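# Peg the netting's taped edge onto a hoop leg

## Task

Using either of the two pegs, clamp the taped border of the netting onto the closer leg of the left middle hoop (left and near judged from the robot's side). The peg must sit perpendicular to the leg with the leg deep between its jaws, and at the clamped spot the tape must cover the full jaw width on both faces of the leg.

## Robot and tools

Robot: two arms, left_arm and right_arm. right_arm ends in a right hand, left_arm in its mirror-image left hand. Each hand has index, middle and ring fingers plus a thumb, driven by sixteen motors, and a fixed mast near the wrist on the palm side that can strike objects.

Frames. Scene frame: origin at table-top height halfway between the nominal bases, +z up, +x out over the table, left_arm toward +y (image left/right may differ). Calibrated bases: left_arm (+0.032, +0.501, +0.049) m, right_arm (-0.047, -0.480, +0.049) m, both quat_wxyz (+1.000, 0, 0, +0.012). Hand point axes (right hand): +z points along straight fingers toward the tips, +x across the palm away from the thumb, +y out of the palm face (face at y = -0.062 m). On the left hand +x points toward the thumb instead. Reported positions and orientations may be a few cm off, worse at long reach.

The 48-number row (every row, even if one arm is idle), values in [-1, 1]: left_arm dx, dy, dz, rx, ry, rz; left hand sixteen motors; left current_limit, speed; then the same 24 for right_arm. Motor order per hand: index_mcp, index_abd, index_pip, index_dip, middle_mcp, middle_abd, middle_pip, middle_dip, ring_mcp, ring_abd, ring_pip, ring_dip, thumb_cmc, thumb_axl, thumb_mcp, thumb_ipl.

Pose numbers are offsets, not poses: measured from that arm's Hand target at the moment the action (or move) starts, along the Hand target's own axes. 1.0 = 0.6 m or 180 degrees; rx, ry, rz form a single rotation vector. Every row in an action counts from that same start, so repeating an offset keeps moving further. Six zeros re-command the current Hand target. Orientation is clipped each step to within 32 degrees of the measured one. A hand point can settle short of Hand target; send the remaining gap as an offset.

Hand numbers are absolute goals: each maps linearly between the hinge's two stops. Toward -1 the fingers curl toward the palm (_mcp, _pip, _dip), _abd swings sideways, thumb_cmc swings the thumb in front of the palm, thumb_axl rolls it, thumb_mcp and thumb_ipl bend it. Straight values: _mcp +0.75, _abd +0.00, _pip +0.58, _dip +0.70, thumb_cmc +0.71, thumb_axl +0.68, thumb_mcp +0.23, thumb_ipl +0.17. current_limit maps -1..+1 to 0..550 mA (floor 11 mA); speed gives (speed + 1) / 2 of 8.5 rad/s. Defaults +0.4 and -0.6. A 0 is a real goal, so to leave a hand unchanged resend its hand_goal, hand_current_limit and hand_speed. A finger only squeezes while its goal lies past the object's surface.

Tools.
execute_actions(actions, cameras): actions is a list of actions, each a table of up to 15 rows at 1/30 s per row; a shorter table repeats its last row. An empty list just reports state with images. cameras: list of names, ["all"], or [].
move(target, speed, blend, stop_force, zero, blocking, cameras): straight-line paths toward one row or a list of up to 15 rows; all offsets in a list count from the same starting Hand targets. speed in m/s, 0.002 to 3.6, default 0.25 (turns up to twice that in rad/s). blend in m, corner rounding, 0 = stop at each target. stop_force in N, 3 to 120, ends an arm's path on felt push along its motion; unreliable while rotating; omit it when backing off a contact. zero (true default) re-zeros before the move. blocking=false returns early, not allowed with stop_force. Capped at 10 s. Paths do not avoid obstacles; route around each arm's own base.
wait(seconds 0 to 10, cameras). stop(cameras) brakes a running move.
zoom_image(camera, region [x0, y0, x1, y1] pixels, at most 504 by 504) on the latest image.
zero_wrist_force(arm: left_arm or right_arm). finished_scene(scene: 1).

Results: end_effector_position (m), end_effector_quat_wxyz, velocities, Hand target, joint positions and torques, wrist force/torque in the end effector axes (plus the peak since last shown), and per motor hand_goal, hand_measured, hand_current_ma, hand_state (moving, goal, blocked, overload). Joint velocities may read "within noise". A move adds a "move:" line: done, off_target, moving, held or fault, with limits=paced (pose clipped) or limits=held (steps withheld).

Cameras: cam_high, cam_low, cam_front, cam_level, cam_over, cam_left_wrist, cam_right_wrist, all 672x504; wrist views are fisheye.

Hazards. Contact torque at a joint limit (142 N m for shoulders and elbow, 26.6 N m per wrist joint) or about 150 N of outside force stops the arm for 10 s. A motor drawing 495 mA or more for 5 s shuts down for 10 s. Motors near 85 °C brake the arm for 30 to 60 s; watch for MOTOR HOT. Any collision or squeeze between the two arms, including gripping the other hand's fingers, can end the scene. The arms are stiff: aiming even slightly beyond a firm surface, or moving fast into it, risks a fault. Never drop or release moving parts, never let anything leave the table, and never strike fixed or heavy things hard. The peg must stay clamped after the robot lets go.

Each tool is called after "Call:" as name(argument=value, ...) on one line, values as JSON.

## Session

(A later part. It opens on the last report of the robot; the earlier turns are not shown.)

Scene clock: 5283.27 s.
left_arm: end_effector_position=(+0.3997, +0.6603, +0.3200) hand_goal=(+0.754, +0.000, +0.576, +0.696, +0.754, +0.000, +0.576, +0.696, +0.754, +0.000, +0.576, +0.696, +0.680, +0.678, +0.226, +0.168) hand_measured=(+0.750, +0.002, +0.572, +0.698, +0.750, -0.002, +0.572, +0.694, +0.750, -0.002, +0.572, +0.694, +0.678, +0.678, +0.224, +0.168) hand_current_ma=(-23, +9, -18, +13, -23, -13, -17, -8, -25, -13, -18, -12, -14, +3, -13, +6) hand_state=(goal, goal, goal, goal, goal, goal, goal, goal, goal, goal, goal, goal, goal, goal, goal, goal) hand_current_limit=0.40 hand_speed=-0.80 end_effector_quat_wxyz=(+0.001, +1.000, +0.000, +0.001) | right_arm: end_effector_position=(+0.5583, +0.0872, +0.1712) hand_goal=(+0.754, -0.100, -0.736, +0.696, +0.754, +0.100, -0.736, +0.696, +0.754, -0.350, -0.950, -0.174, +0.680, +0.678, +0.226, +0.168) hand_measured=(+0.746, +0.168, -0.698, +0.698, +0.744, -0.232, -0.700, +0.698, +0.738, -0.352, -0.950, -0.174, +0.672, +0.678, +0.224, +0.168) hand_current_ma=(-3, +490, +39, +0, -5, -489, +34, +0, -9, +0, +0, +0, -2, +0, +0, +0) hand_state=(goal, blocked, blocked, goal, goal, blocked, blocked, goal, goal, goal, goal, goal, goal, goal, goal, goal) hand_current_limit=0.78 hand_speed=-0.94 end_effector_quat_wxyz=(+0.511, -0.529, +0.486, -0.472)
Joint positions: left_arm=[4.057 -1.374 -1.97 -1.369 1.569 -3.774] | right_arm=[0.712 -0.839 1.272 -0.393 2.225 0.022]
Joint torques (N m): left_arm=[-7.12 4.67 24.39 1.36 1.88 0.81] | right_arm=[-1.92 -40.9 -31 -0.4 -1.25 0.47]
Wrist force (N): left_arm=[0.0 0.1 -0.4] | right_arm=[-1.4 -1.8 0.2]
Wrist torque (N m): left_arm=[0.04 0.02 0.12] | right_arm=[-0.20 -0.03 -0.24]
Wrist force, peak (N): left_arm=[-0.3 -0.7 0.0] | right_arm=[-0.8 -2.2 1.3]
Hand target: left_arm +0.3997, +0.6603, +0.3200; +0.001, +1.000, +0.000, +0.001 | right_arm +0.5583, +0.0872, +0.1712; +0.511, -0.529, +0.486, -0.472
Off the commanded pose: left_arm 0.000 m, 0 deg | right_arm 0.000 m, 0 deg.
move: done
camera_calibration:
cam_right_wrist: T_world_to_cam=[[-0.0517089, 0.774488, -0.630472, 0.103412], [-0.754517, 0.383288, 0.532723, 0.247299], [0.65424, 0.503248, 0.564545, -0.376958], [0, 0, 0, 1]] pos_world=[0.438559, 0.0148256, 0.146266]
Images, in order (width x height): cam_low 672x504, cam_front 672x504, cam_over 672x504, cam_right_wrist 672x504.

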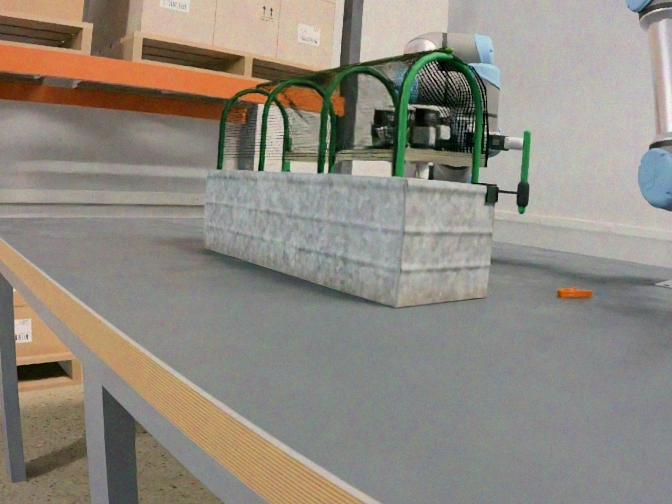

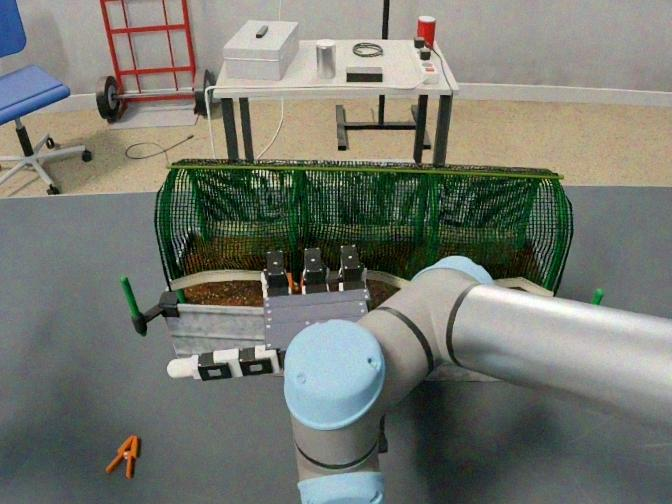

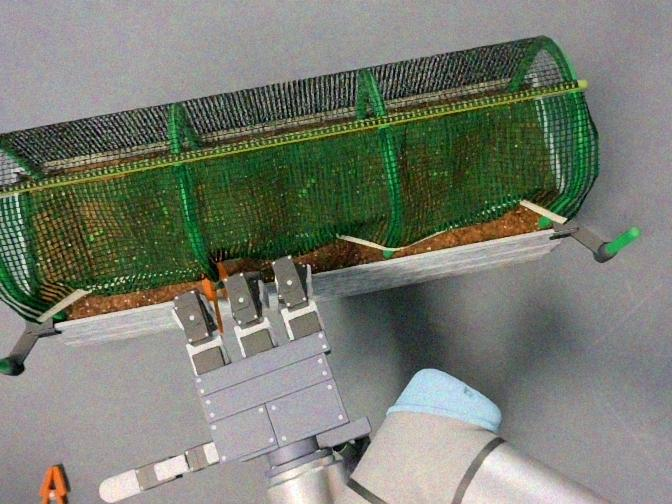

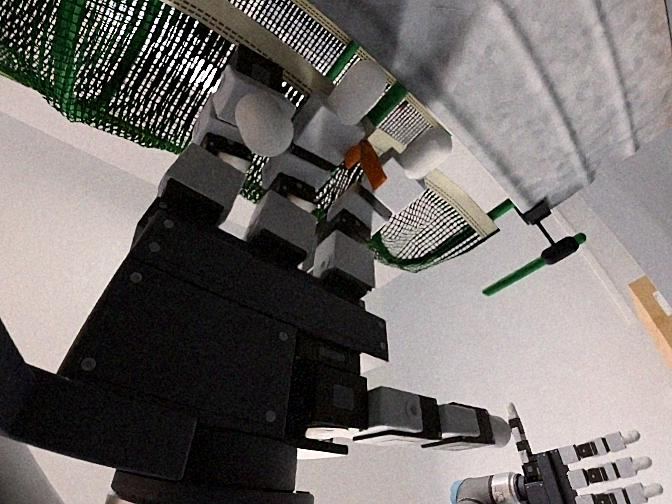

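Call:
move(target=[0,0,0,0,0,0,0.754,0,0.576,0.696,0.754,0,0.576,0.696,0.754,0,0.576,0.696,0.68,0.678,0.226,0.168,0.4,-0.8,0,0.00583,0,-0.0139,0,0,0.754,-0.1,-0.737,0.696,0.754,0.1,-0.737,0.696,0.754,-0.35,-0.95,-0.174,0.68,0.678,0.226,0.168,0.78,-0.94], speed=0.012, cameras=["cam_over","cam_front","cam_low","cam_right_wrist"])

Call:
zoom_image(camera="cam_over", region=[175, 240, 265, 340])

Call:
zoom_image(camera="cam_front", region=[265, 250, 335, 310])

Call:
zoom_image(camera="cam_right_wrist", region=[320, 90, 420, 200])

Call:
zoom_image(camera="cam_low", region=[375, 140, 435, 185])

Scene clock: 5321.03 s.
left_arm: end_effector_position=(+0.3997, +0.6603, +0.3200) hand_goal=(+0.754, +0.000, +0.576, +0.696, +0.754, +0.000, +0.576, +0.696, +0.754, +0.000, +0.576, +0.696, +0.680, +0.678, +0.226, +0.168) hand_measured=(+0.750, +0.002, +0.572, +0.698, +0.750, -0.002, +0.572, +0.694, +0.750, -0.002, +0.572, +0.694, +0.678, +0.678, +0.224, +0.168) hand_current_ma=(-23, +9, -18, +13, -23, -13, -17, -8, -25, -13, -18, -12, -14, +3, -13, +6) hand_state=(goal, goal, goal, goal, goal, goal, goal, goal, goal, goal, goal, goal, goal, goal, goal, goal) hand_current_limit=0.40 hand_speed=-0.80 end_effector_quat_wxyz=(+0.001, +1.000, +0.000, +0.001) | right_arm: end_effector_position=(+0.5582, +0.0872, +0.1678) hand_goal=(+0.754, -0.100, -0.736, +0.696, +0.754, +0.100, -0.736, +0.696, +0.754, -0.350, -0.950, -0.174, +0.680, +0.678, +0.226, +0.168) hand_measured=(+0.750, +0.166, -0.698, +0.704, +0.744, -0.232, -0.698, +0.702, +0.738, -0.352, -0.950, -0.174, +0.672, +0.678, +0.224, +0.168) hand_current_ma=(-1, +489, +39, +3, -5, -489, +38, +1, -9, +0, +0, +0, -2, +0, +0, +0) hand_state=(goal, blocked, blocked, goal, goal, blocked, blocked, goal, goal, goal, goal, goal, goal, goal, goal, goal) hand_current_limit=0.78 hand_speed=-0.94 end_effector_quat_wxyz=(+0.500, -0.540, +0.496, -0.461)
Joint positions: left_arm=[4.057 -1.374 -1.97 -1.369 1.569 -3.774] | right_arm=[0.709 -0.826 1.233 -0.313 2.219 0.055]
Joint torques (N m): left_arm=[-7.18 4.11 23.99 1.35 1.87 0.78] | right_arm=[-9.82 -39.88 -31.52 0.16 -0.9 1.62]
Wrist force (N): left_arm=[-0.1 -0.3 0.1] | right_arm=[-1.9 -3.8 -3.1]
Wrist torque (N m): left_arm=[-0.05 0.04 0.12] | right_arm=[0.06 -0.12 -0.45]
Wrist force, peak (N): left_arm=[-0.5 -0.5 -0.2] | right_arm=[-2.1 -4.1 -3.0]
Hand target: left_arm +0.3997, +0.6603, +0.3200; +0.001, +1.000, +0.000, +0.001 | right_arm +0.5582, +0.0872, +0.1677; +0.500, -0.540, +0.496, -0.461
Off the commanded pose: left_arm 0.000 m, 0 deg | right_arm 0.000 m, 0 deg.
move: done
camera_calibration:
cam_right_wrist: T_world_to_cam=[[-0.0790039, 0.772257, -0.630379, 0.116705], [-0.730731, 0.385269, 0.563561, 0.230357], [0.678079, 0.505161, 0.533874, -0.383221], [0, 0, 0, 1]] pos_world=[0.437403, 0.0147129, 0.14834]
Images, in order (width x height): cam_low 672x504, cam_front 672x504, cam_over 672x504, cam_right_wrist 672x504.

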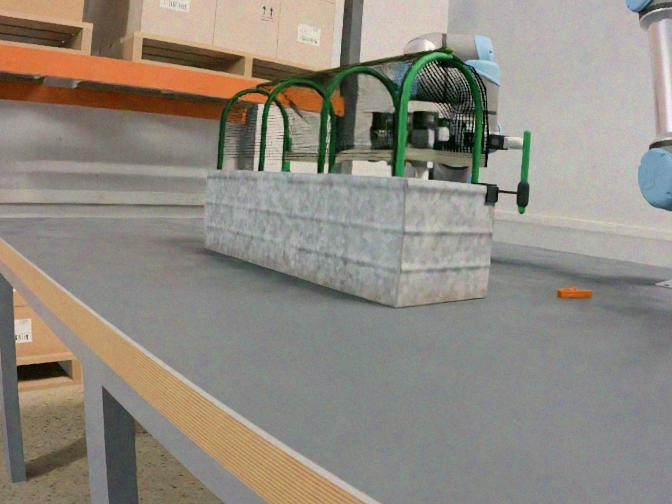

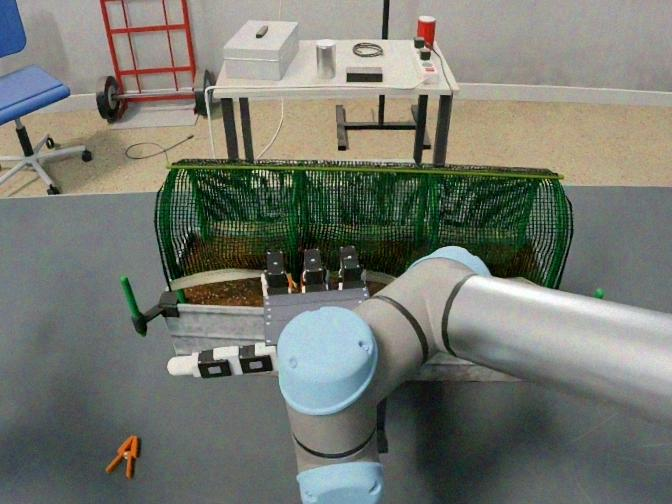

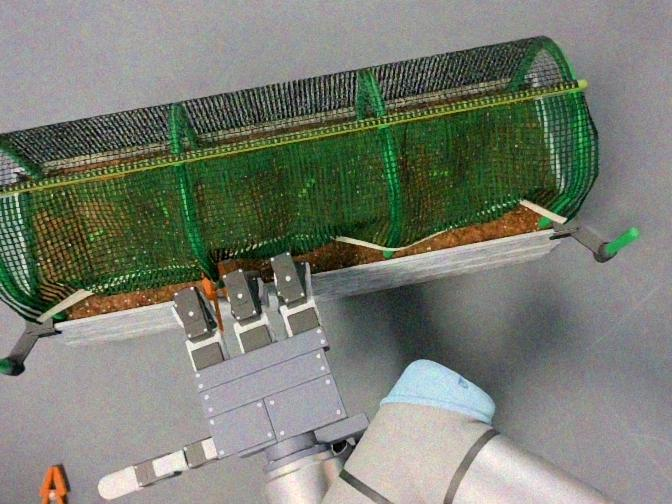

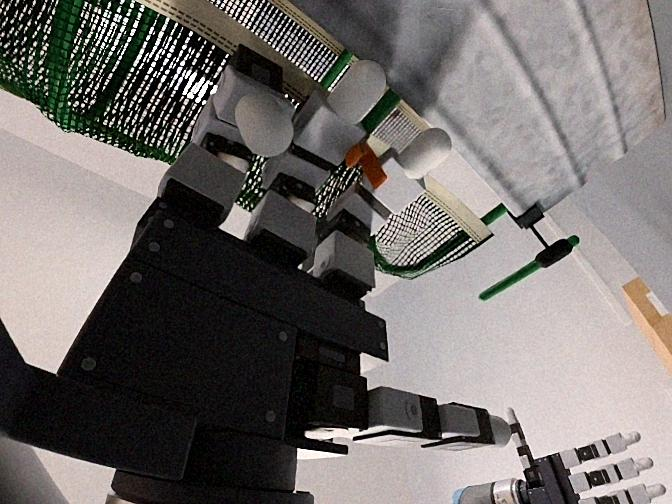

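Scaled by 5.040 from the camera's 672x504 image, which has a finer 960x720 frame.

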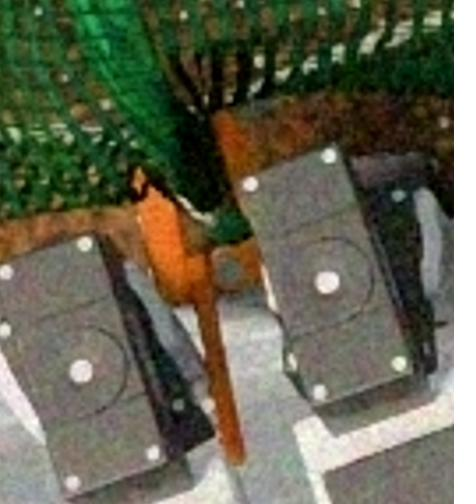

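Scaled by 7.200 from the camera's 672x504 image, which has a finer 960x720 frame.

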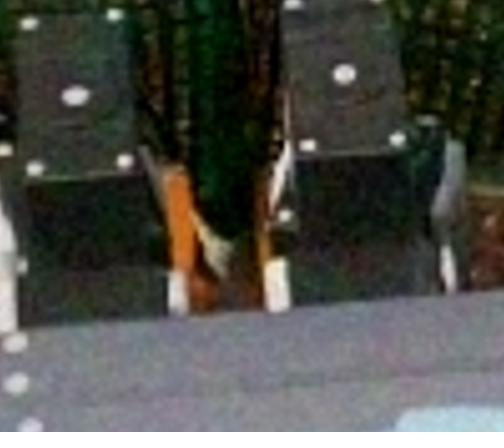

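Scaled by 4.582 from the camera's 672x504 image, which has a finer 960x720 frame.

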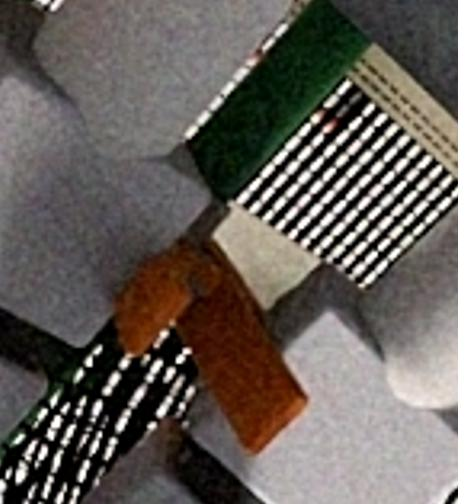

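Scaled by 8.400 from the camera's 672x504 image, which has a finer 960x720 frame.

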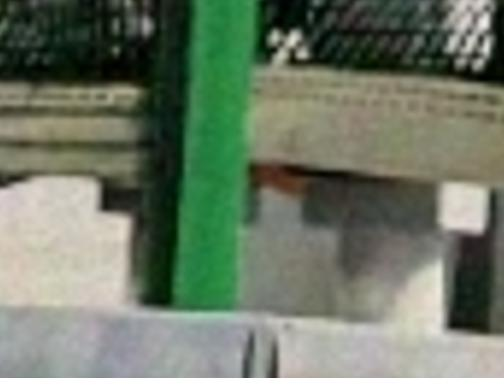

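Call:
move(target=[0,0,0,0,0,0,0.754,0,0.576,0.696,0.754,0,0.576,0.696,0.754,0,0.576,0.696,0.68,0.678,0.226,0.168,0.4,-0.8,0,0,-0.0027,0,0,0,0.754,-0.1,-0.737,0.696,0.754,0.1,-0.737,0.696,0.754,-0.35,-0.95,-0.174,0.68,0.678,0.226,0.168,0.78,-0.94], speed=0.012, cameras=["cam_over","cam_front","cam_low","cam_right_wrist"])

Call:
zoom_image(camera="cam_over", region=[175, 240, 265, 340])

Call:
zoom_image(camera="cam_front", region=[265, 250, 335, 310])

Call:
zoom_image(camera="cam_right_wrist", region=[320, 90, 420, 200])

Call:
zoom_image(camera="cam_low", region=[375, 140, 435, 185])

Scene clock: 5365.17 s.
left_arm: end_effector_position=(+0.3997, +0.6603, +0.3200) hand_goal=(+0.754, +0.000, +0.576, +0.696, +0.754, +0.000, +0.576, +0.696, +0.754, +0.000, +0.576, +0.696, +0.680, +0.678, +0.226, +0.168) hand_measured=(+0.750, +0.002, +0.572, +0.698, +0.750, -0.002, +0.572, +0.694, +0.750, -0.002, +0.572, +0.694, +0.678, +0.678, +0.224, +0.168) hand_current_ma=(-23, +9, -18, +13, -23, -13, -17, -8, -25, -13, -18, -12, -14, +3, -13, +6) hand_state=(goal, goal, goal, goal, goal, goal, goal, goal, goal, goal, goal, goal, goal, goal, goal, goal) hand_current_limit=0.40 hand_speed=-0.80 end_effector_quat_wxyz=(+0.001, +1.000, +0.000, +0.001) | right_arm: end_effector_position=(+0.5567, +0.0871, +0.1678) hand_goal=(+0.754, -0.100, -0.736, +0.696, +0.754, +0.100, -0.736, +0.696, +0.754, -0.350, -0.950, -0.174, +0.680, +0.678, +0.226, +0.168) hand_measured=(+0.750, +0.166, -0.698, +0.704, +0.746, -0.232, -0.698, +0.702, +0.738, -0.352, -0.950, -0.174, +0.672, +0.678, +0.224, +0.168) hand_current_ma=(-1, +489, +39, +3, -3, -489, +39, +1, -9, +0, +0, +0, -2, +0, +0, +0) hand_state=(goal, blocked, blocked, goal, goal, blocked, blocked, goal, goal, goal, goal, goal, goal, goal, goal, goal) hand_current_limit=0.78 hand_speed=-0.94 end_effector_quat_wxyz=(+0.500, -0.540, +0.496, -0.461)
Joint positions: left_arm=[4.057 -1.374 -1.97 -1.369 1.569 -3.774] | right_arm=[0.71 -0.829 1.237 -0.314 2.221 0.055]
Joint torques (N m): left_arm=[-6.97 4.3 24.55 1.34 1.93 0.85] | right_arm=[5.74 -60.11 -7.87 -2.31 2.37 1.35]
Wrist force (N): left_arm=[-0.3 -0.1 0.1] | right_arm=[-1.8 -2.6 0.4]
Wrist torque (N m): left_arm=[-0.03 0.08 0.10] | right_arm=[-0.20 -0.11 -0.44]
Wrist force, peak (N): left_arm=[-0.4 -0.5 0.1] | right_arm=[-2.0 -4.2 -3.2]
Hand target: left_arm +0.3997, +0.6603, +0.3200; +0.001, +1.000, +0.000, +0.001 | right_arm +0.5566, +0.0871, +0.1679; +0.500, -0.540, +0.496, -0.461
Off the commanded pose: left_arm 0.000 m, 0 deg | right_arm 0.000 m, 0 deg.
move: done
camera_calibration:
cam_right_wrist: T_world_to_cam=[[-0.0790748, 0.772199, -0.630441, 0.116776], [-0.730556, 0.385404, 0.563695, 0.229217], [0.678259, 0.505147, 0.533658, -0.382321], [0, 0, 0, 1]] pos_world=[0.436002, 0.0146127, 0.148441]
Images, in order (width x height): cam_low 672x504, cam_front 672x504, cam_over 672x504, cam_right_wrist 672x504.

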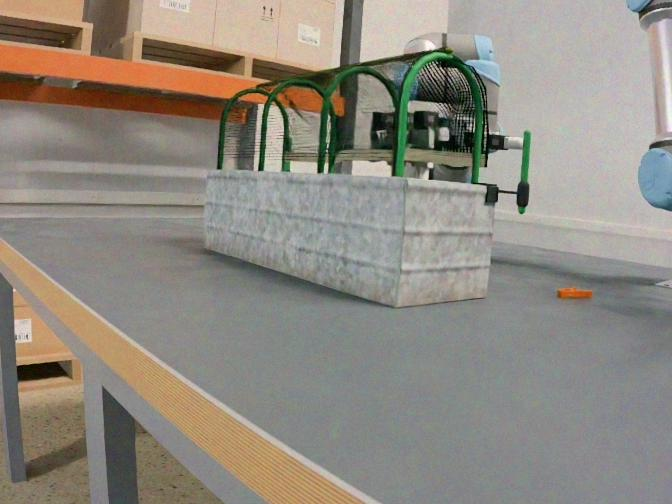

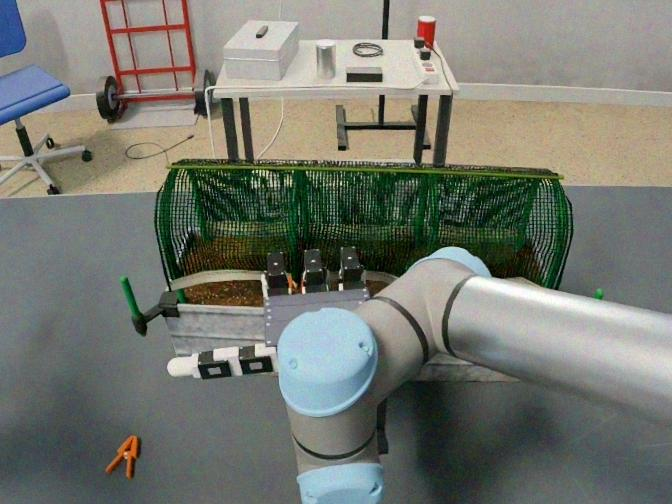

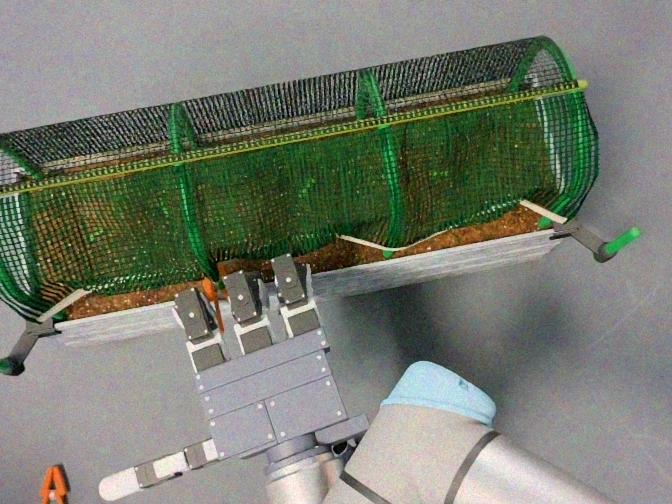

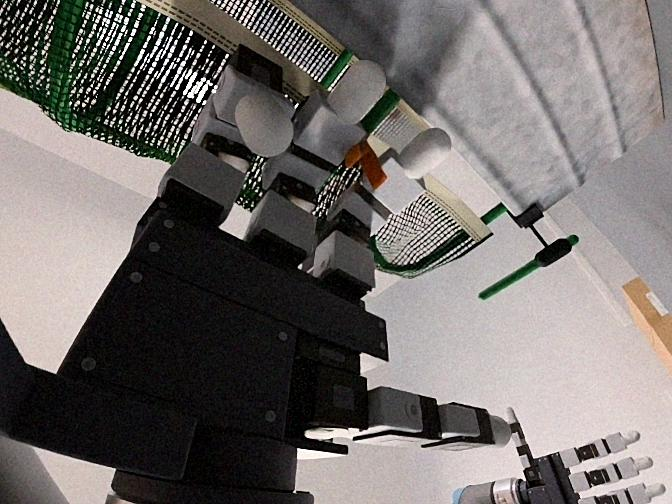

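Scaled by 5.040 from the camera's 672x504 image, which has a finer 960x720 frame.

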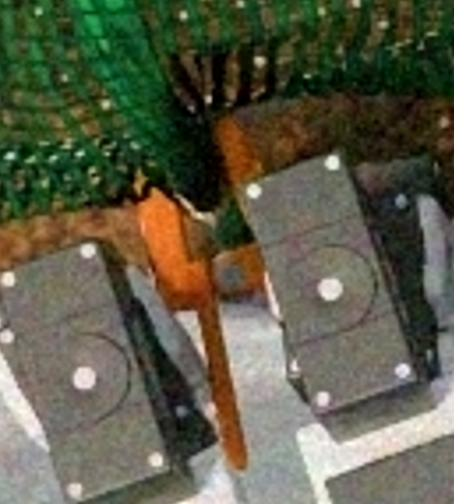

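Scaled by 7.200 from the camera's 672x504 image, which has a finer 960x720 frame.

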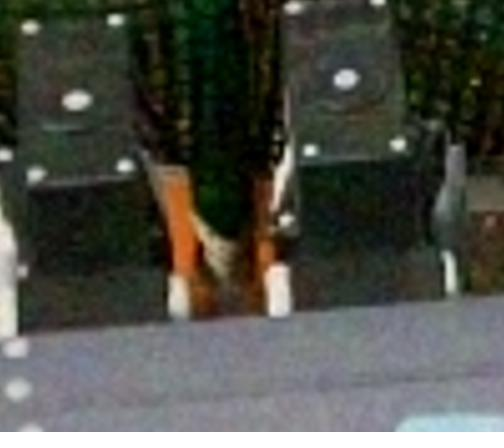

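Scaled by 4.582 from the camera's 672x504 image, which has a finer 960x720 frame.

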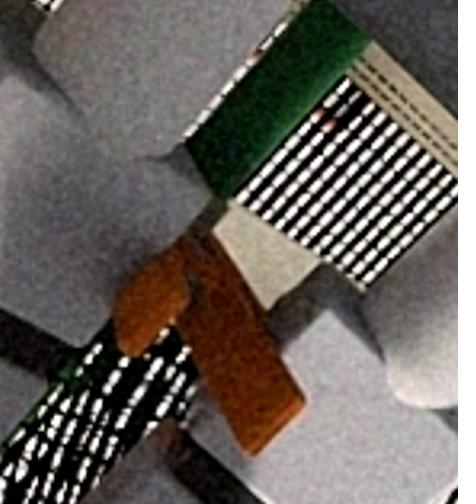

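Scaled by 8.400 from the camera's 672x504 image, which has a finer 960x720 frame.

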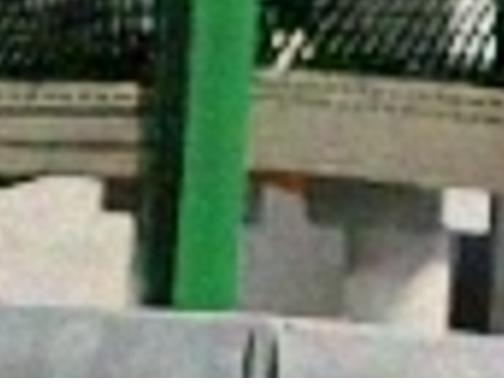

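Call:
move(target=[[0,0,0,0,0,0,0.754,0,0.576,0.696,0.754,0,0.576,0.696,0.754,0,0.576,0.696,0.68,0.678,0.226,0.168,0.4,-0.8,0,0,0,0,0,0,0.754,0.3,-0.737,0.696,0.754,-0.3,-0.737,0.696,0.754,-0.5,-0.95,-0.174,0.68,0.678,0.226,0.168,0.78,-0.95],[0,0,0,0,0,0,0.754,0,0.576,0.696,0.754,0,0.576,0.696,0.754,0,0.576,0.696,0.68,0.678,0.226,0.168,0.4,-0.8,0,0,0,0,0,0,0.754,0.45,-0.737,0.696,0.754,-0.45,-0.737,0.696,0.754,-0.7,-0.95,-0.174,0.68,0.678,0.226,0.168,0.78,-0.93],[0,0,0,0,0,0,0.754,0,0.576,0.696,0.754,0,0.576,0.696,0.754,0,0.576,0.696,0.68,0.678,0.226,0.168,0.4,-0.8,0,0,0,0,0,0,0.754,0.8,-0.737,0.696,0.754,-0.78,-0.737,0.696,0.754,-0.75,-0.95,-0.174,0.68,0.678,0.226,0.168,0.6,-0.85]], cameras=["cam_right_wrist"])

Call:
move(target=[[0,0,0,0,0,0,0.754,0,0.576,0.696,0.754,0,0.576,0.696,0.754,0,0.576,0.696,0.68,0.678,0.226,0.168,0.4,-0.8,0,0.0045,-0.08,0,0,0,0.754,0.8,-0.737,0.696,0.754,-0.78,-0.737,0.696,0.754,-0.75,-0.95,-0.174,0.68,0.678,0.226,0.168,0.6,-0.85],[0,0,0,0,0,0,0.754,0,0.576,0.696,0.754,0,0.576,0.696,0.754,0,0.576,0.696,0.68,0.678,0.226,0.168,0.4,-0.8,0,0.0125,-0.22,0,0,0,0.754,0.8,-0.737,0.696,0.754,-0.78,-0.737,0.696,0.754,-0.75,-0.95,-0.174,0.68,0.678,0.226,0.168,0.6,-0.85],[0,0,0,0,0,0,0.754,0,0.576,0.696,0.754,0,0.576,0.696,0.754,0,0.576,0.696,0.68,0.678,0.226,0.168,0.4,-0.8,0.48,0.0125,-0.22,0,0,0,0.754,0.8,-0.737,0.696,0.754,-0.78,-0.737,0.696,0.754,-0.75,-0.95,-0.174,0.68,0.678,0.226,0.168,0.6,-0.85]], speed=[0.03,0.12,0.2], blend=[0.01,0.02,0], cameras=["cam_level","cam_over","cam_front","cam_low"])

Call:
zoom_image(camera="cam_level", region=[232, 260, 277, 300])

Call:
zoom_image(camera="cam_over", region=[195, 255, 255, 335])

Call:
zoom_image(camera="cam_front", region=[275, 265, 325, 325])

Call:
zoom_image(camera="cam_low", region=[375, 140, 435, 185])

Scene clock: 5439.87 s.
left_arm: end_effector_position=(+0.3997, +0.6603, +0.3200) hand_goal=(+0.754, +0.000, +0.576, +0.696, +0.754, +0.000, +0.576, +0.696, +0.754, +0.000, +0.576, +0.696, +0.680, +0.678, +0.226, +0.168) hand_measured=(+0.750, +0.002, +0.572, +0.698, +0.750, -0.002, +0.572, +0.694, +0.750, -0.002, +0.572, +0.694, +0.678, +0.678, +0.224, +0.168) hand_current_ma=(-23, +9, -18, +13, -23, -13, -17, -8, -25, -13, -18, -12, -14, +3, -13, +6) hand_state=(goal, goal, goal, goal, goal, goal, goal, goal, goal, goal, goal, goal, goal, goal, goal, goal) hand_current_limit=0.40 hand_speed=-0.80 end_effector_quat_wxyz=(+0.001, +1.000, +0.000, +0.001) | right_arm: end_effector_position=(+0.5566, +0.0871, +0.1679) hand_goal=(+0.754, +0.800, -0.736, +0.696, +0.754, -0.780, -0.736, +0.696, +0.754, -0.750, -0.950, -0.174, +0.680, +0.678, +0.226, +0.168) hand_measured=(+0.744, +0.796, -0.734, +0.698, +0.746, -0.770, -0.734, +0.698, +0.738, -0.748, -0.950, -0.174, +0.672, +0.678, +0.224, +0.168) hand_current_ma=(-4, +0, +0, +0, -3, +3, +0, +0, -9, +0, +0, +0, -2, +0, +0, +0) hand_state=(goal, goal, goal, goal, goal, goal, goal, goal, goal, goal, goal, goal, goal, goal, goal, goal) hand_current_limit=0.60 hand_speed=-0.85 end_effector_quat_wxyz=(+0.500, -0.540, +0.496, -0.461)
Joint positions: left_arm=[4.057 -1.374 -1.97 -1.369 1.569 -3.774] | right_arm=[0.71 -0.829 1.237 -0.314 2.221 0.055]
Joint torques (N m): left_arm=[-7.22 4.29 23.9 1.41 1.85 0.84] | right_arm=[0.64 -58.74 -11.53 -2.15 -0.56 0.95]
Wrist force (N): left_arm=[-0.2 -0.2 -0.2] | right_arm=[-0.7 -2.3 -0.1]
Wrist torque (N m): left_arm=[-0.01 0.06 0.10] | right_arm=[-0.21 -0.04 -0.38]
Wrist force, peak (N): left_arm=[-0.2 -0.3 -0.6] | right_arm=[-2.1 -2.5 -0.6]
Hand target: left_arm +0.3997, +0.6603, +0.3200; +0.001, +1.000, +0.000, +0.001 | right_arm +0.5566, +0.0871, +0.1679; +0.500, -0.540, +0.496, -0.461
Off the commanded pose: left_arm 0.000 m, 0 deg | right_arm 0.000 m, 0 deg.
move: done
camera_calibration:
cam_right_wrist: T_world_to_cam=[[-0.0791362, 0.772225, -0.630402, 0.116781], [-0.730599, 0.385307, 0.563705, 0.22909], [0.678206, 0.50518, 0.533695, -0.382168], [0, 0, 0, 1]] pos_world=[0.435803, 0.0146127, 0.148441]
Images, in order (width x height): cam_right_wrist 672x504.

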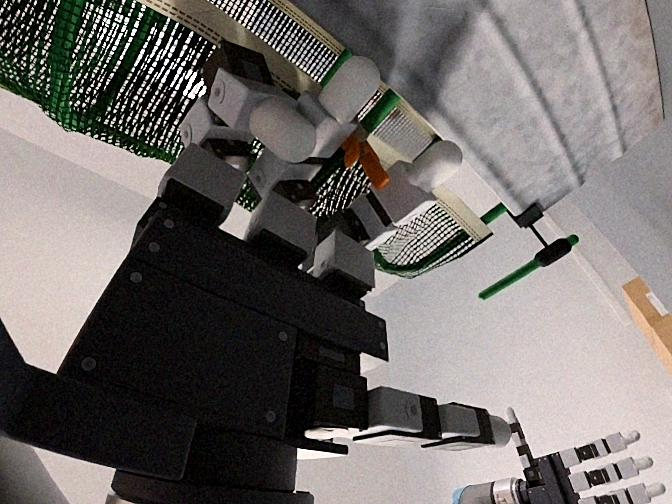

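Scene clock: 5444.47 s.
left_arm: end_effector_position=(+0.3997, +0.6603, +0.3200) hand_goal=(+0.754, +0.000, +0.576, +0.696, +0.754, +0.000, +0.576, +0.696, +0.754, +0.000, +0.576, +0.696, +0.680, +0.678, +0.226, +0.168) hand_measured=(+0.750, +0.002, +0.572, +0.698, +0.750, -0.002, +0.572, +0.694, +0.750, -0.002, +0.572, +0.694, +0.678, +0.678, +0.224, +0.168) hand_current_ma=(-23, +9, -18, +13, -23, -13, -17, -8, -25, -13, -18, -12, -14, +3, -13, +6) hand_state=(goal, goal, goal, goal, goal, goal, goal, goal, goal, goal, goal, goal, goal, goal, goal, goal) hand_current_limit=0.40 hand_speed=-0.80 end_effector_quat_wxyz=(+0.001, +1.000, +0.000, +0.001) | right_arm: end_effector_position=(+0.4485, -0.2107, +0.1709) hand_goal=(+0.754, +0.800, -0.736, +0.696, +0.754, -0.780, -0.736, +0.696, +0.754, -0.750, -0.950, -0.174, +0.680, +0.678, +0.226, +0.168) hand_measured=(+0.744, +0.798, -0.734, +0.698, +0.746, -0.770, -0.734, +0.698, +0.738, -0.748, -0.950, -0.174, +0.672, +0.678, +0.224, +0.168) hand_current_ma=(-4, +0, +0, +0, -3, +3, +0, +0, -9, +0, +0, +0, -2, +0, +0, +0) hand_state=(goal, goal, goal, goal, goal, goal, goal, goal, goal, goal, goal, goal, goal, goal, goal, goal) hand_current_limit=0.60 hand_speed=-0.85 end_effector_quat_wxyz=(+0.500, -0.540, +0.496, -0.461)
Joint positions: left_arm=[4.057 -1.374 -1.97 -1.369 1.569 -3.774] | right_arm=[0.286 -1.458 2.187 -0.653 1.798 0.015]
Joint torques (N m): left_arm=[-6.69 4.53 24.5 1.36 1.87 0.8] | right_arm=[-8.57 -31.91 -4.6 -3.04 -1.25 -1.17]
Wrist force (N): left_arm=[-0.3 0.0 0.0] | right_arm=[-1.2 -2.2 0.1]
Wrist torque (N m): left_arm=[0.00 0.07 0.09] | right_arm=[-0.20 0.02 -0.22]
Wrist force, peak (N): left_arm=[-0.2 -0.7 0.0] | right_arm=[-1.6 -2.1 -0.5]
Hand target: left_arm +0.3997, +0.6603, +0.3200; +0.001, +1.000, +0.000, +0.001 | right_arm +0.4486, -0.2108, +0.1709; +0.500, -0.540, +0.496, -0.461
Off the commanded pose: left_arm 0.000 m, 0 deg | right_arm 0.000 m, 0 deg.
move: done
Images, in order (width x height): cam_low 672x504, cam_front 672x504, cam_level 672x504, cam_over 672x504.

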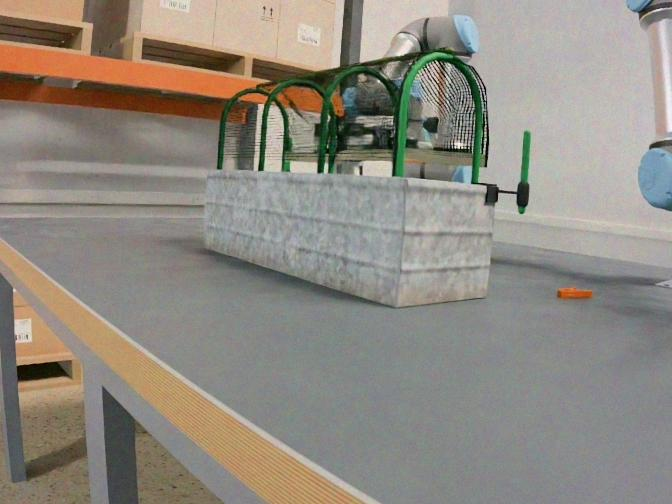

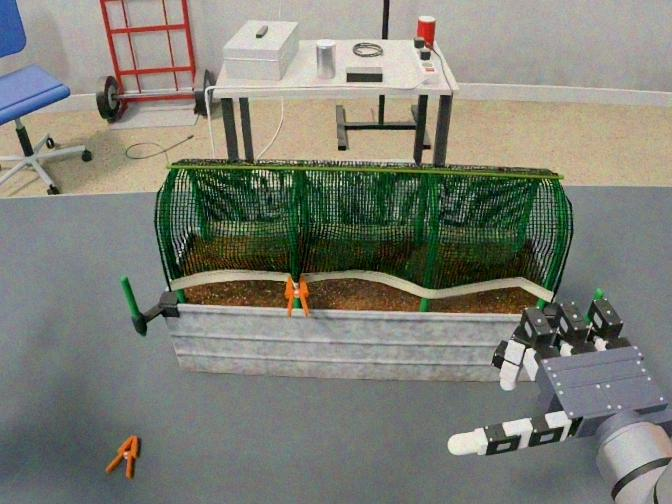

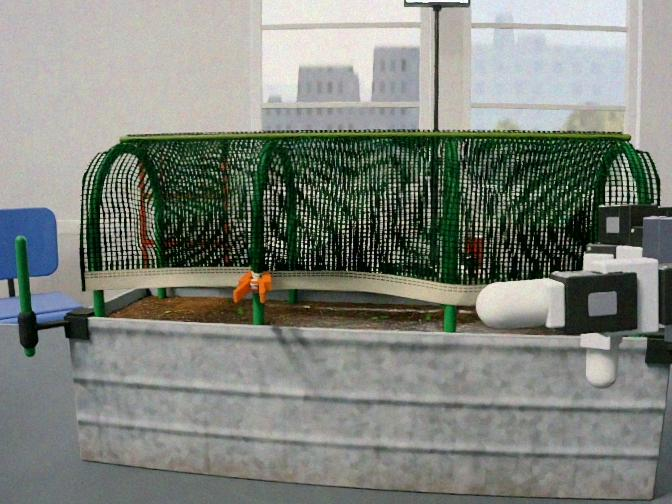

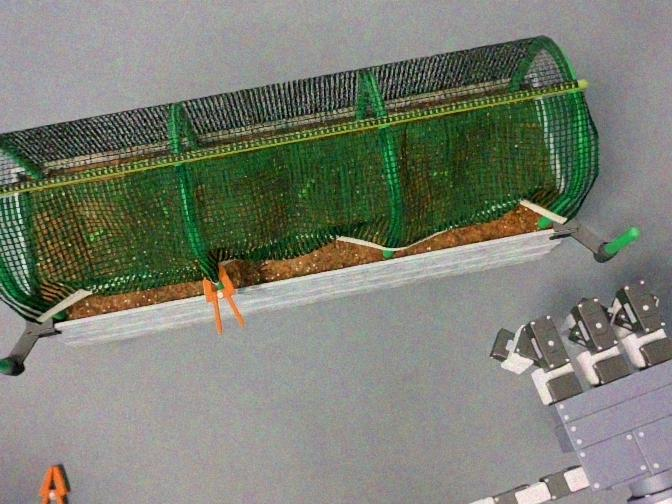

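Scaled by 11.200 from the camera's 672x504 image, which has a finer 960x720 frame.

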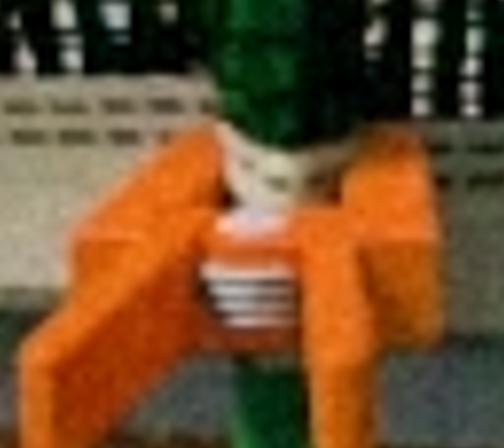

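Scaled by 6.300 from the camera's 672x504 image, which has a finer 960x720 frame.

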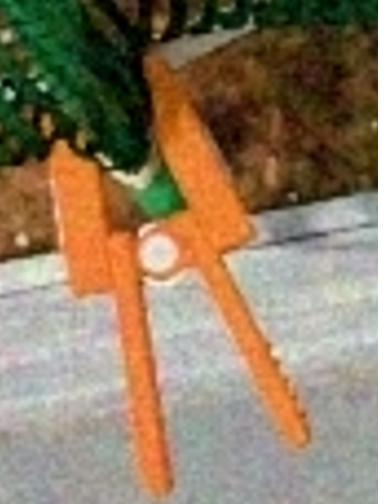

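Scaled by 8.400 from the camera's 672x504 image, which has a finer 960x720 frame.

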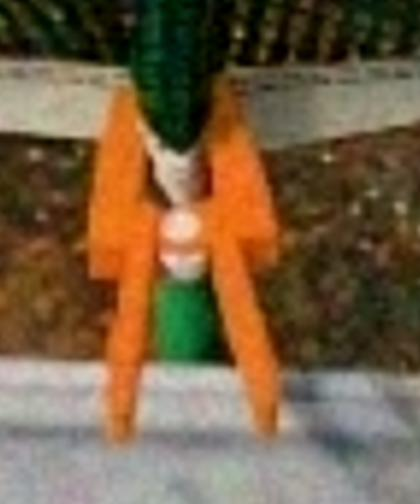

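Scaled by 8.400 from the camera's 672x504 image, which has a finer 960x720 frame.

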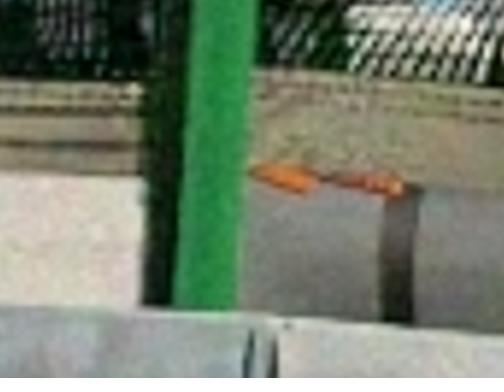

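Call:
zoom_image(camera="cam_low", region=[400, 150, 430, 172])

Call:
zoom_image(camera="cam_level", region=[227, 262, 282, 311])

Call:
zoom_image(camera="cam_low", region=[450, 120, 545, 220])

Scaled by 16.800 from the camera's 672x504 image, which has a finer 960x720 frame.

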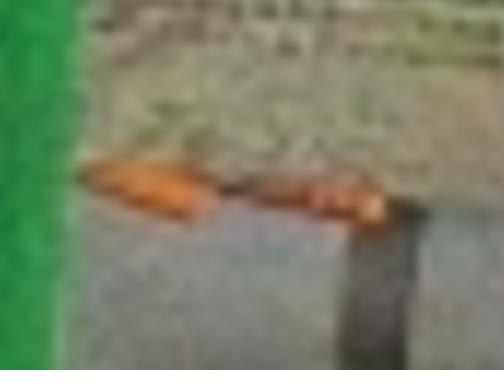

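Scaled by 9.164 from the camera's 672x504 image, which has a finer 960x720 frame.

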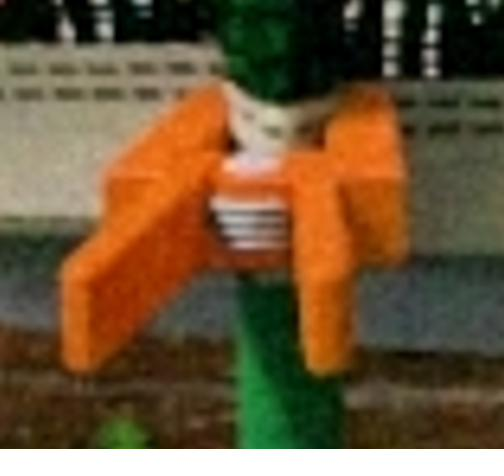

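Scaled by 5.040 from the camera's 672x504 image, which has a finer 960x720 frame.

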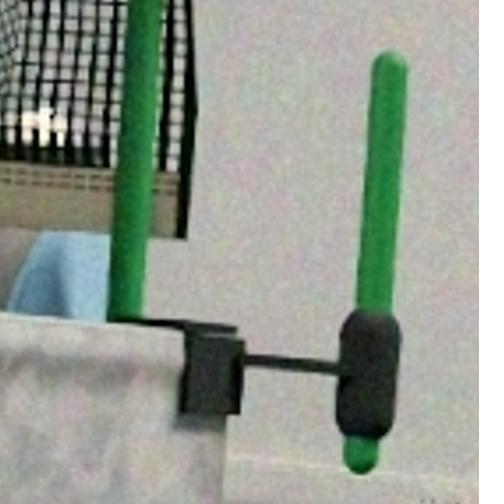

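Call:
move(target=[[0,0,0,0,0,0,0.754,0,0.576,0.696,0.754,0,0.576,0.696,0.754,0,0.576,0.696,0.68,0.678,0.226,0.168,0.4,-0.8,-0.48,0,0,0,0,0,0.754,0.8,-0.737,0.696,0.754,-0.78,-0.737,0.696,0.754,-0.75,-0.95,-0.174,0.68,0.678,0.226,0.168,0.6,-0.85],[0,0,0,0,0,0,0.754,0,0.576,0.696,0.754,0,0.576,0.696,0.754,0,0.576,0.696,0.68,0.678,0.226,0.168,0.4,-0.8,-0.48,-0.008,0.14,0,0,0,0.754,0.8,-0.737,0.696,0.754,-0.78,-0.737,0.696,0.754,-0.75,-0.95,-0.174,0.68,0.678,0.226,0.168,0.6,-0.85]], speed=[0.2,0.12], blend=[0.01,0], cameras=["cam_over"])

Call:
move(target=[0,0,0,0,0,0,0.754,0,0.576,0.696,0.754,0,0.576,0.696,0.754,0,0.576,0.696,0.68,0.678,0.226,0.168,0.4,-0.8,0,-0.0045,0.08,0,0,0,0.754,0.8,-0.737,0.696,0.754,-0.78,-0.737,0.696,0.754,-0.75,-0.95,-0.174,0.68,0.678,0.226,0.168,0.6,-0.85], speed=0.03, stop_force=8, cameras=["cam_over","cam_front"])

Call:
zoom_image(camera="cam_over", region=[175, 240, 265, 340])

Call:
zoom_image(camera="cam_front", region=[265, 250, 335, 330])

Scene clock: 5765.90 s.
left_arm: end_effector_position=(+0.3997, +0.6603, +0.3200) hand_goal=(+0.754, +0.000, +0.576, +0.696, +0.754, +0.000, +0.576, +0.696, +0.754, +0.000, +0.576, +0.696, +0.680, +0.678, +0.226, +0.168) hand_measured=(+0.750, +0.002, +0.572, +0.698, +0.750, -0.002, +0.572, +0.694, +0.750, -0.002, +0.572, +0.694, +0.678, +0.678, +0.224, +0.168) hand_current_ma=(-23, +9, -18, +13, -23, -13, -17, -8, -25, -13, -18, -12, -14, +3, -13, +6) hand_state=(goal, goal, goal, goal, goal, goal, goal, goal, goal, goal, goal, goal, goal, goal, goal, goal) hand_current_limit=0.40 hand_speed=-0.80 end_effector_quat_wxyz=(+0.001, +1.000, +0.000, +0.001) | right_arm: end_effector_position=(+0.5085, +0.0831, +0.1688) hand_goal=(+0.754, +0.800, -0.736, +0.696, +0.754, -0.780, -0.736, +0.696, +0.754, -0.750, -0.950, -0.174, +0.680, +0.678, +0.226, +0.168) hand_measured=(+0.744, +0.798, -0.734, +0.698, +0.746, -0.770, -0.734, +0.698, +0.738, -0.748, -0.950, -0.174, +0.672, +0.678, +0.224, +0.168) hand_current_ma=(-4, +0, +0, +0, -3, +3, +0, +0, -9, +0, +0, +0, -2, +0, +0, +0) hand_state=(goal, goal, goal, goal, goal, goal, goal, goal, goal, goal, goal, goal, goal, goal, goal, goal) hand_current_limit=0.60 hand_speed=-0.85 end_effector_quat_wxyz=(+0.500, -0.540, +0.496, -0.461)
Joint positions: left_arm=[4.057 -1.374 -1.97 -1.369 1.569 -3.774] | right_arm=[0.759 -0.898 1.358 -0.361 2.269 0.061]
Joint torques (N m): left_arm=[-6.87 4.12 23.9 1.4 1.89 0.83] | right_arm=[-7.2 -37.33 -31.67 0.01 -1.44 0.9]
Wrist force (N): left_arm=[0.0 -0.3 0.2] | right_arm=[-1.1 -2.0 0.1]
Wrist torque (N m): left_arm=[-0.05 0.03 0.12] | right_arm=[-0.18 0.01 -0.22]
Wrist force, peak (N): left_arm=[-0.3 -0.5 -0.5] | right_arm=[-1.5 -2.4 -0.6]
Hand target: left_arm +0.3997, +0.6603, +0.3200; +0.001, +1.000, +0.000, +0.001 | right_arm +0.5087, +0.0831, +0.1688; +0.500, -0.540, +0.496, -0.461
Off the commanded pose: left_arm 0.000 m, 0 deg | right_arm 0.000 m, 0 deg.
move: done
Images, in order (width x height): cam_over 672x504.

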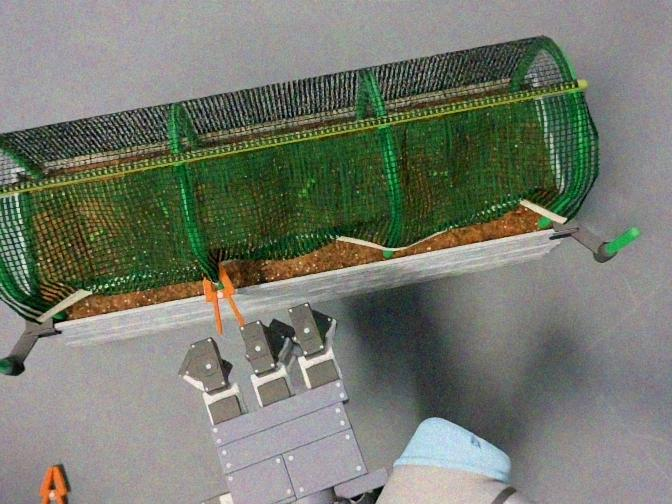

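Scene clock: 5768.67 s.
left_arm: end_effector_position=(+0.3997, +0.6603, +0.3200) hand_goal=(+0.754, +0.000, +0.576, +0.696, +0.754, +0.000, +0.576, +0.696, +0.754, +0.000, +0.576, +0.696, +0.680, +0.678, +0.226, +0.168) hand_measured=(+0.750, +0.002, +0.572, +0.698, +0.750, -0.002, +0.572, +0.694, +0.750, -0.002, +0.572, +0.694, +0.678, +0.678, +0.224, +0.168) hand_current_ma=(-23, +9, -18, +13, -23, -13, -17, -8, -25, -13, -18, -12, -14, +3, -13, +6) hand_state=(goal, goal, goal, goal, goal, goal, goal, goal, goal, goal, goal, goal, goal, goal, goal, goal) hand_current_limit=0.40 hand_speed=-0.80 end_effector_quat_wxyz=(+0.001, +1.000, +0.000, +0.001) | right_arm: end_effector_position=(+0.5566, +0.0871, +0.1679) hand_goal=(+0.754, +0.800, -0.736, +0.696, +0.754, -0.780, -0.736, +0.696, +0.754, -0.750, -0.950, -0.174, +0.680, +0.678, +0.226, +0.168) hand_measured=(+0.744, +0.798, -0.734, +0.698, +0.746, -0.770, -0.734, +0.698, +0.738, -0.748, -0.950, -0.174, +0.672, +0.678, +0.224, +0.168) hand_current_ma=(-4, +0, +0, +0, -3, +3, +0, +0, -9, +0, +0, +0, -2, +0, +0, +0) hand_state=(goal, goal, goal, goal, goal, goal, goal, goal, goal, goal, goal, goal, goal, goal, goal, goal) hand_current_limit=0.60 hand_speed=-0.85 end_effector_quat_wxyz=(+0.500, -0.540, +0.496, -0.461)
Joint positions: left_arm=[4.057 -1.374 -1.97 -1.369 1.569 -3.774] | right_arm=[0.71 -0.829 1.237 -0.314 2.221 0.055]
Joint torques (N m): left_arm=[-6.77 4.26 23.92 1.39 1.8 0.87] | right_arm=[-8.8 -40.74 -32.44 0.19 -1.36 -1.16]
Wrist force (N): left_arm=[-0.1 0.0 0.0] | right_arm=[-0.8 -2.1 -0.2]
Wrist torque (N m): left_arm=[-0.02 0.03 0.11] | right_arm=[-0.18 -0.02 -0.18]
Wrist force, peak (N): left_arm=[0.1 -0.7 -0.6] | right_arm=[-1.3 -2.3 -0.1]
Hand target: left_arm +0.3997, +0.6603, +0.3200; +0.001, +1.000, +0.000, +0.001 | right_arm +0.5566, +0.0871, +0.1679; +0.500, -0.540, +0.496, -0.461
Off the commanded pose: left_arm 0.000 m, 0 deg | right_arm 0.000 m, 0 deg.
move: done
Images, in order (width x height): cam_front 672x504, cam_over 672x504.

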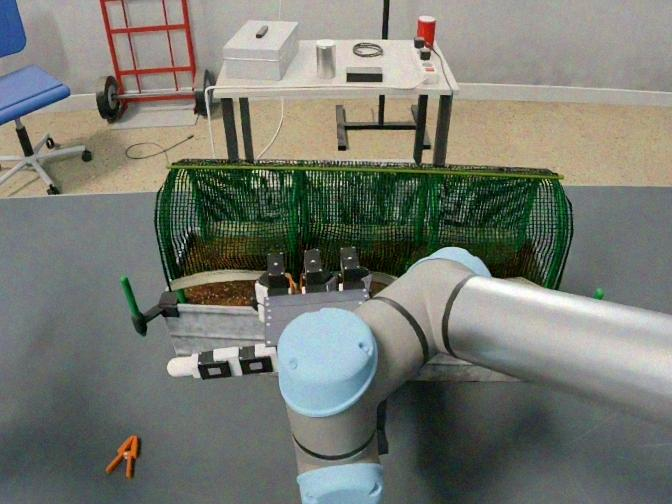

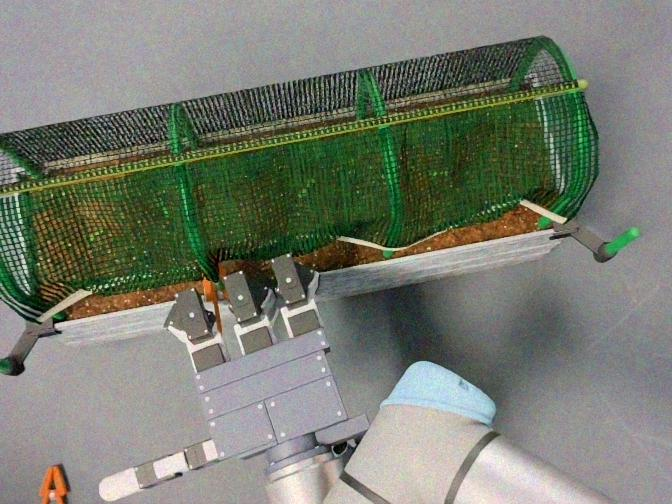

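Scaled by 5.040 from the camera's 672x504 image, which has a finer 960x720 frame.

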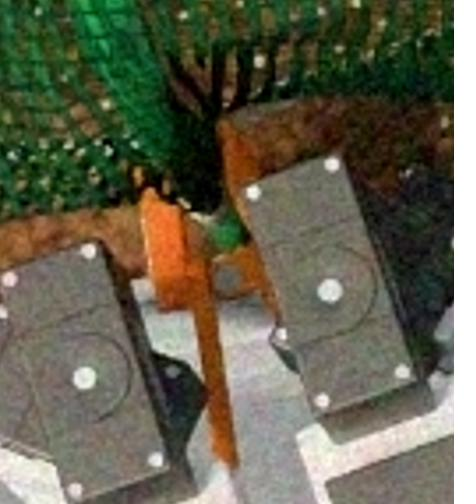

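Scaled by 6.300 from the camera's 672x504 image, which has a finer 960x720 frame.

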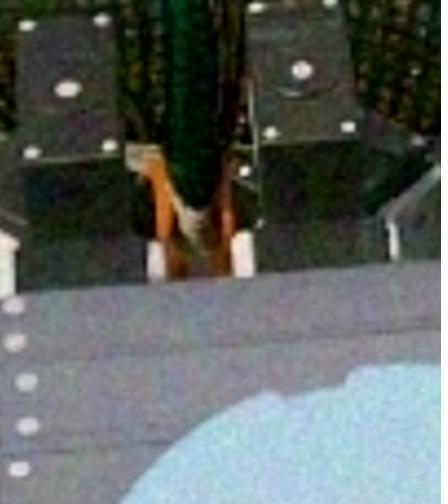

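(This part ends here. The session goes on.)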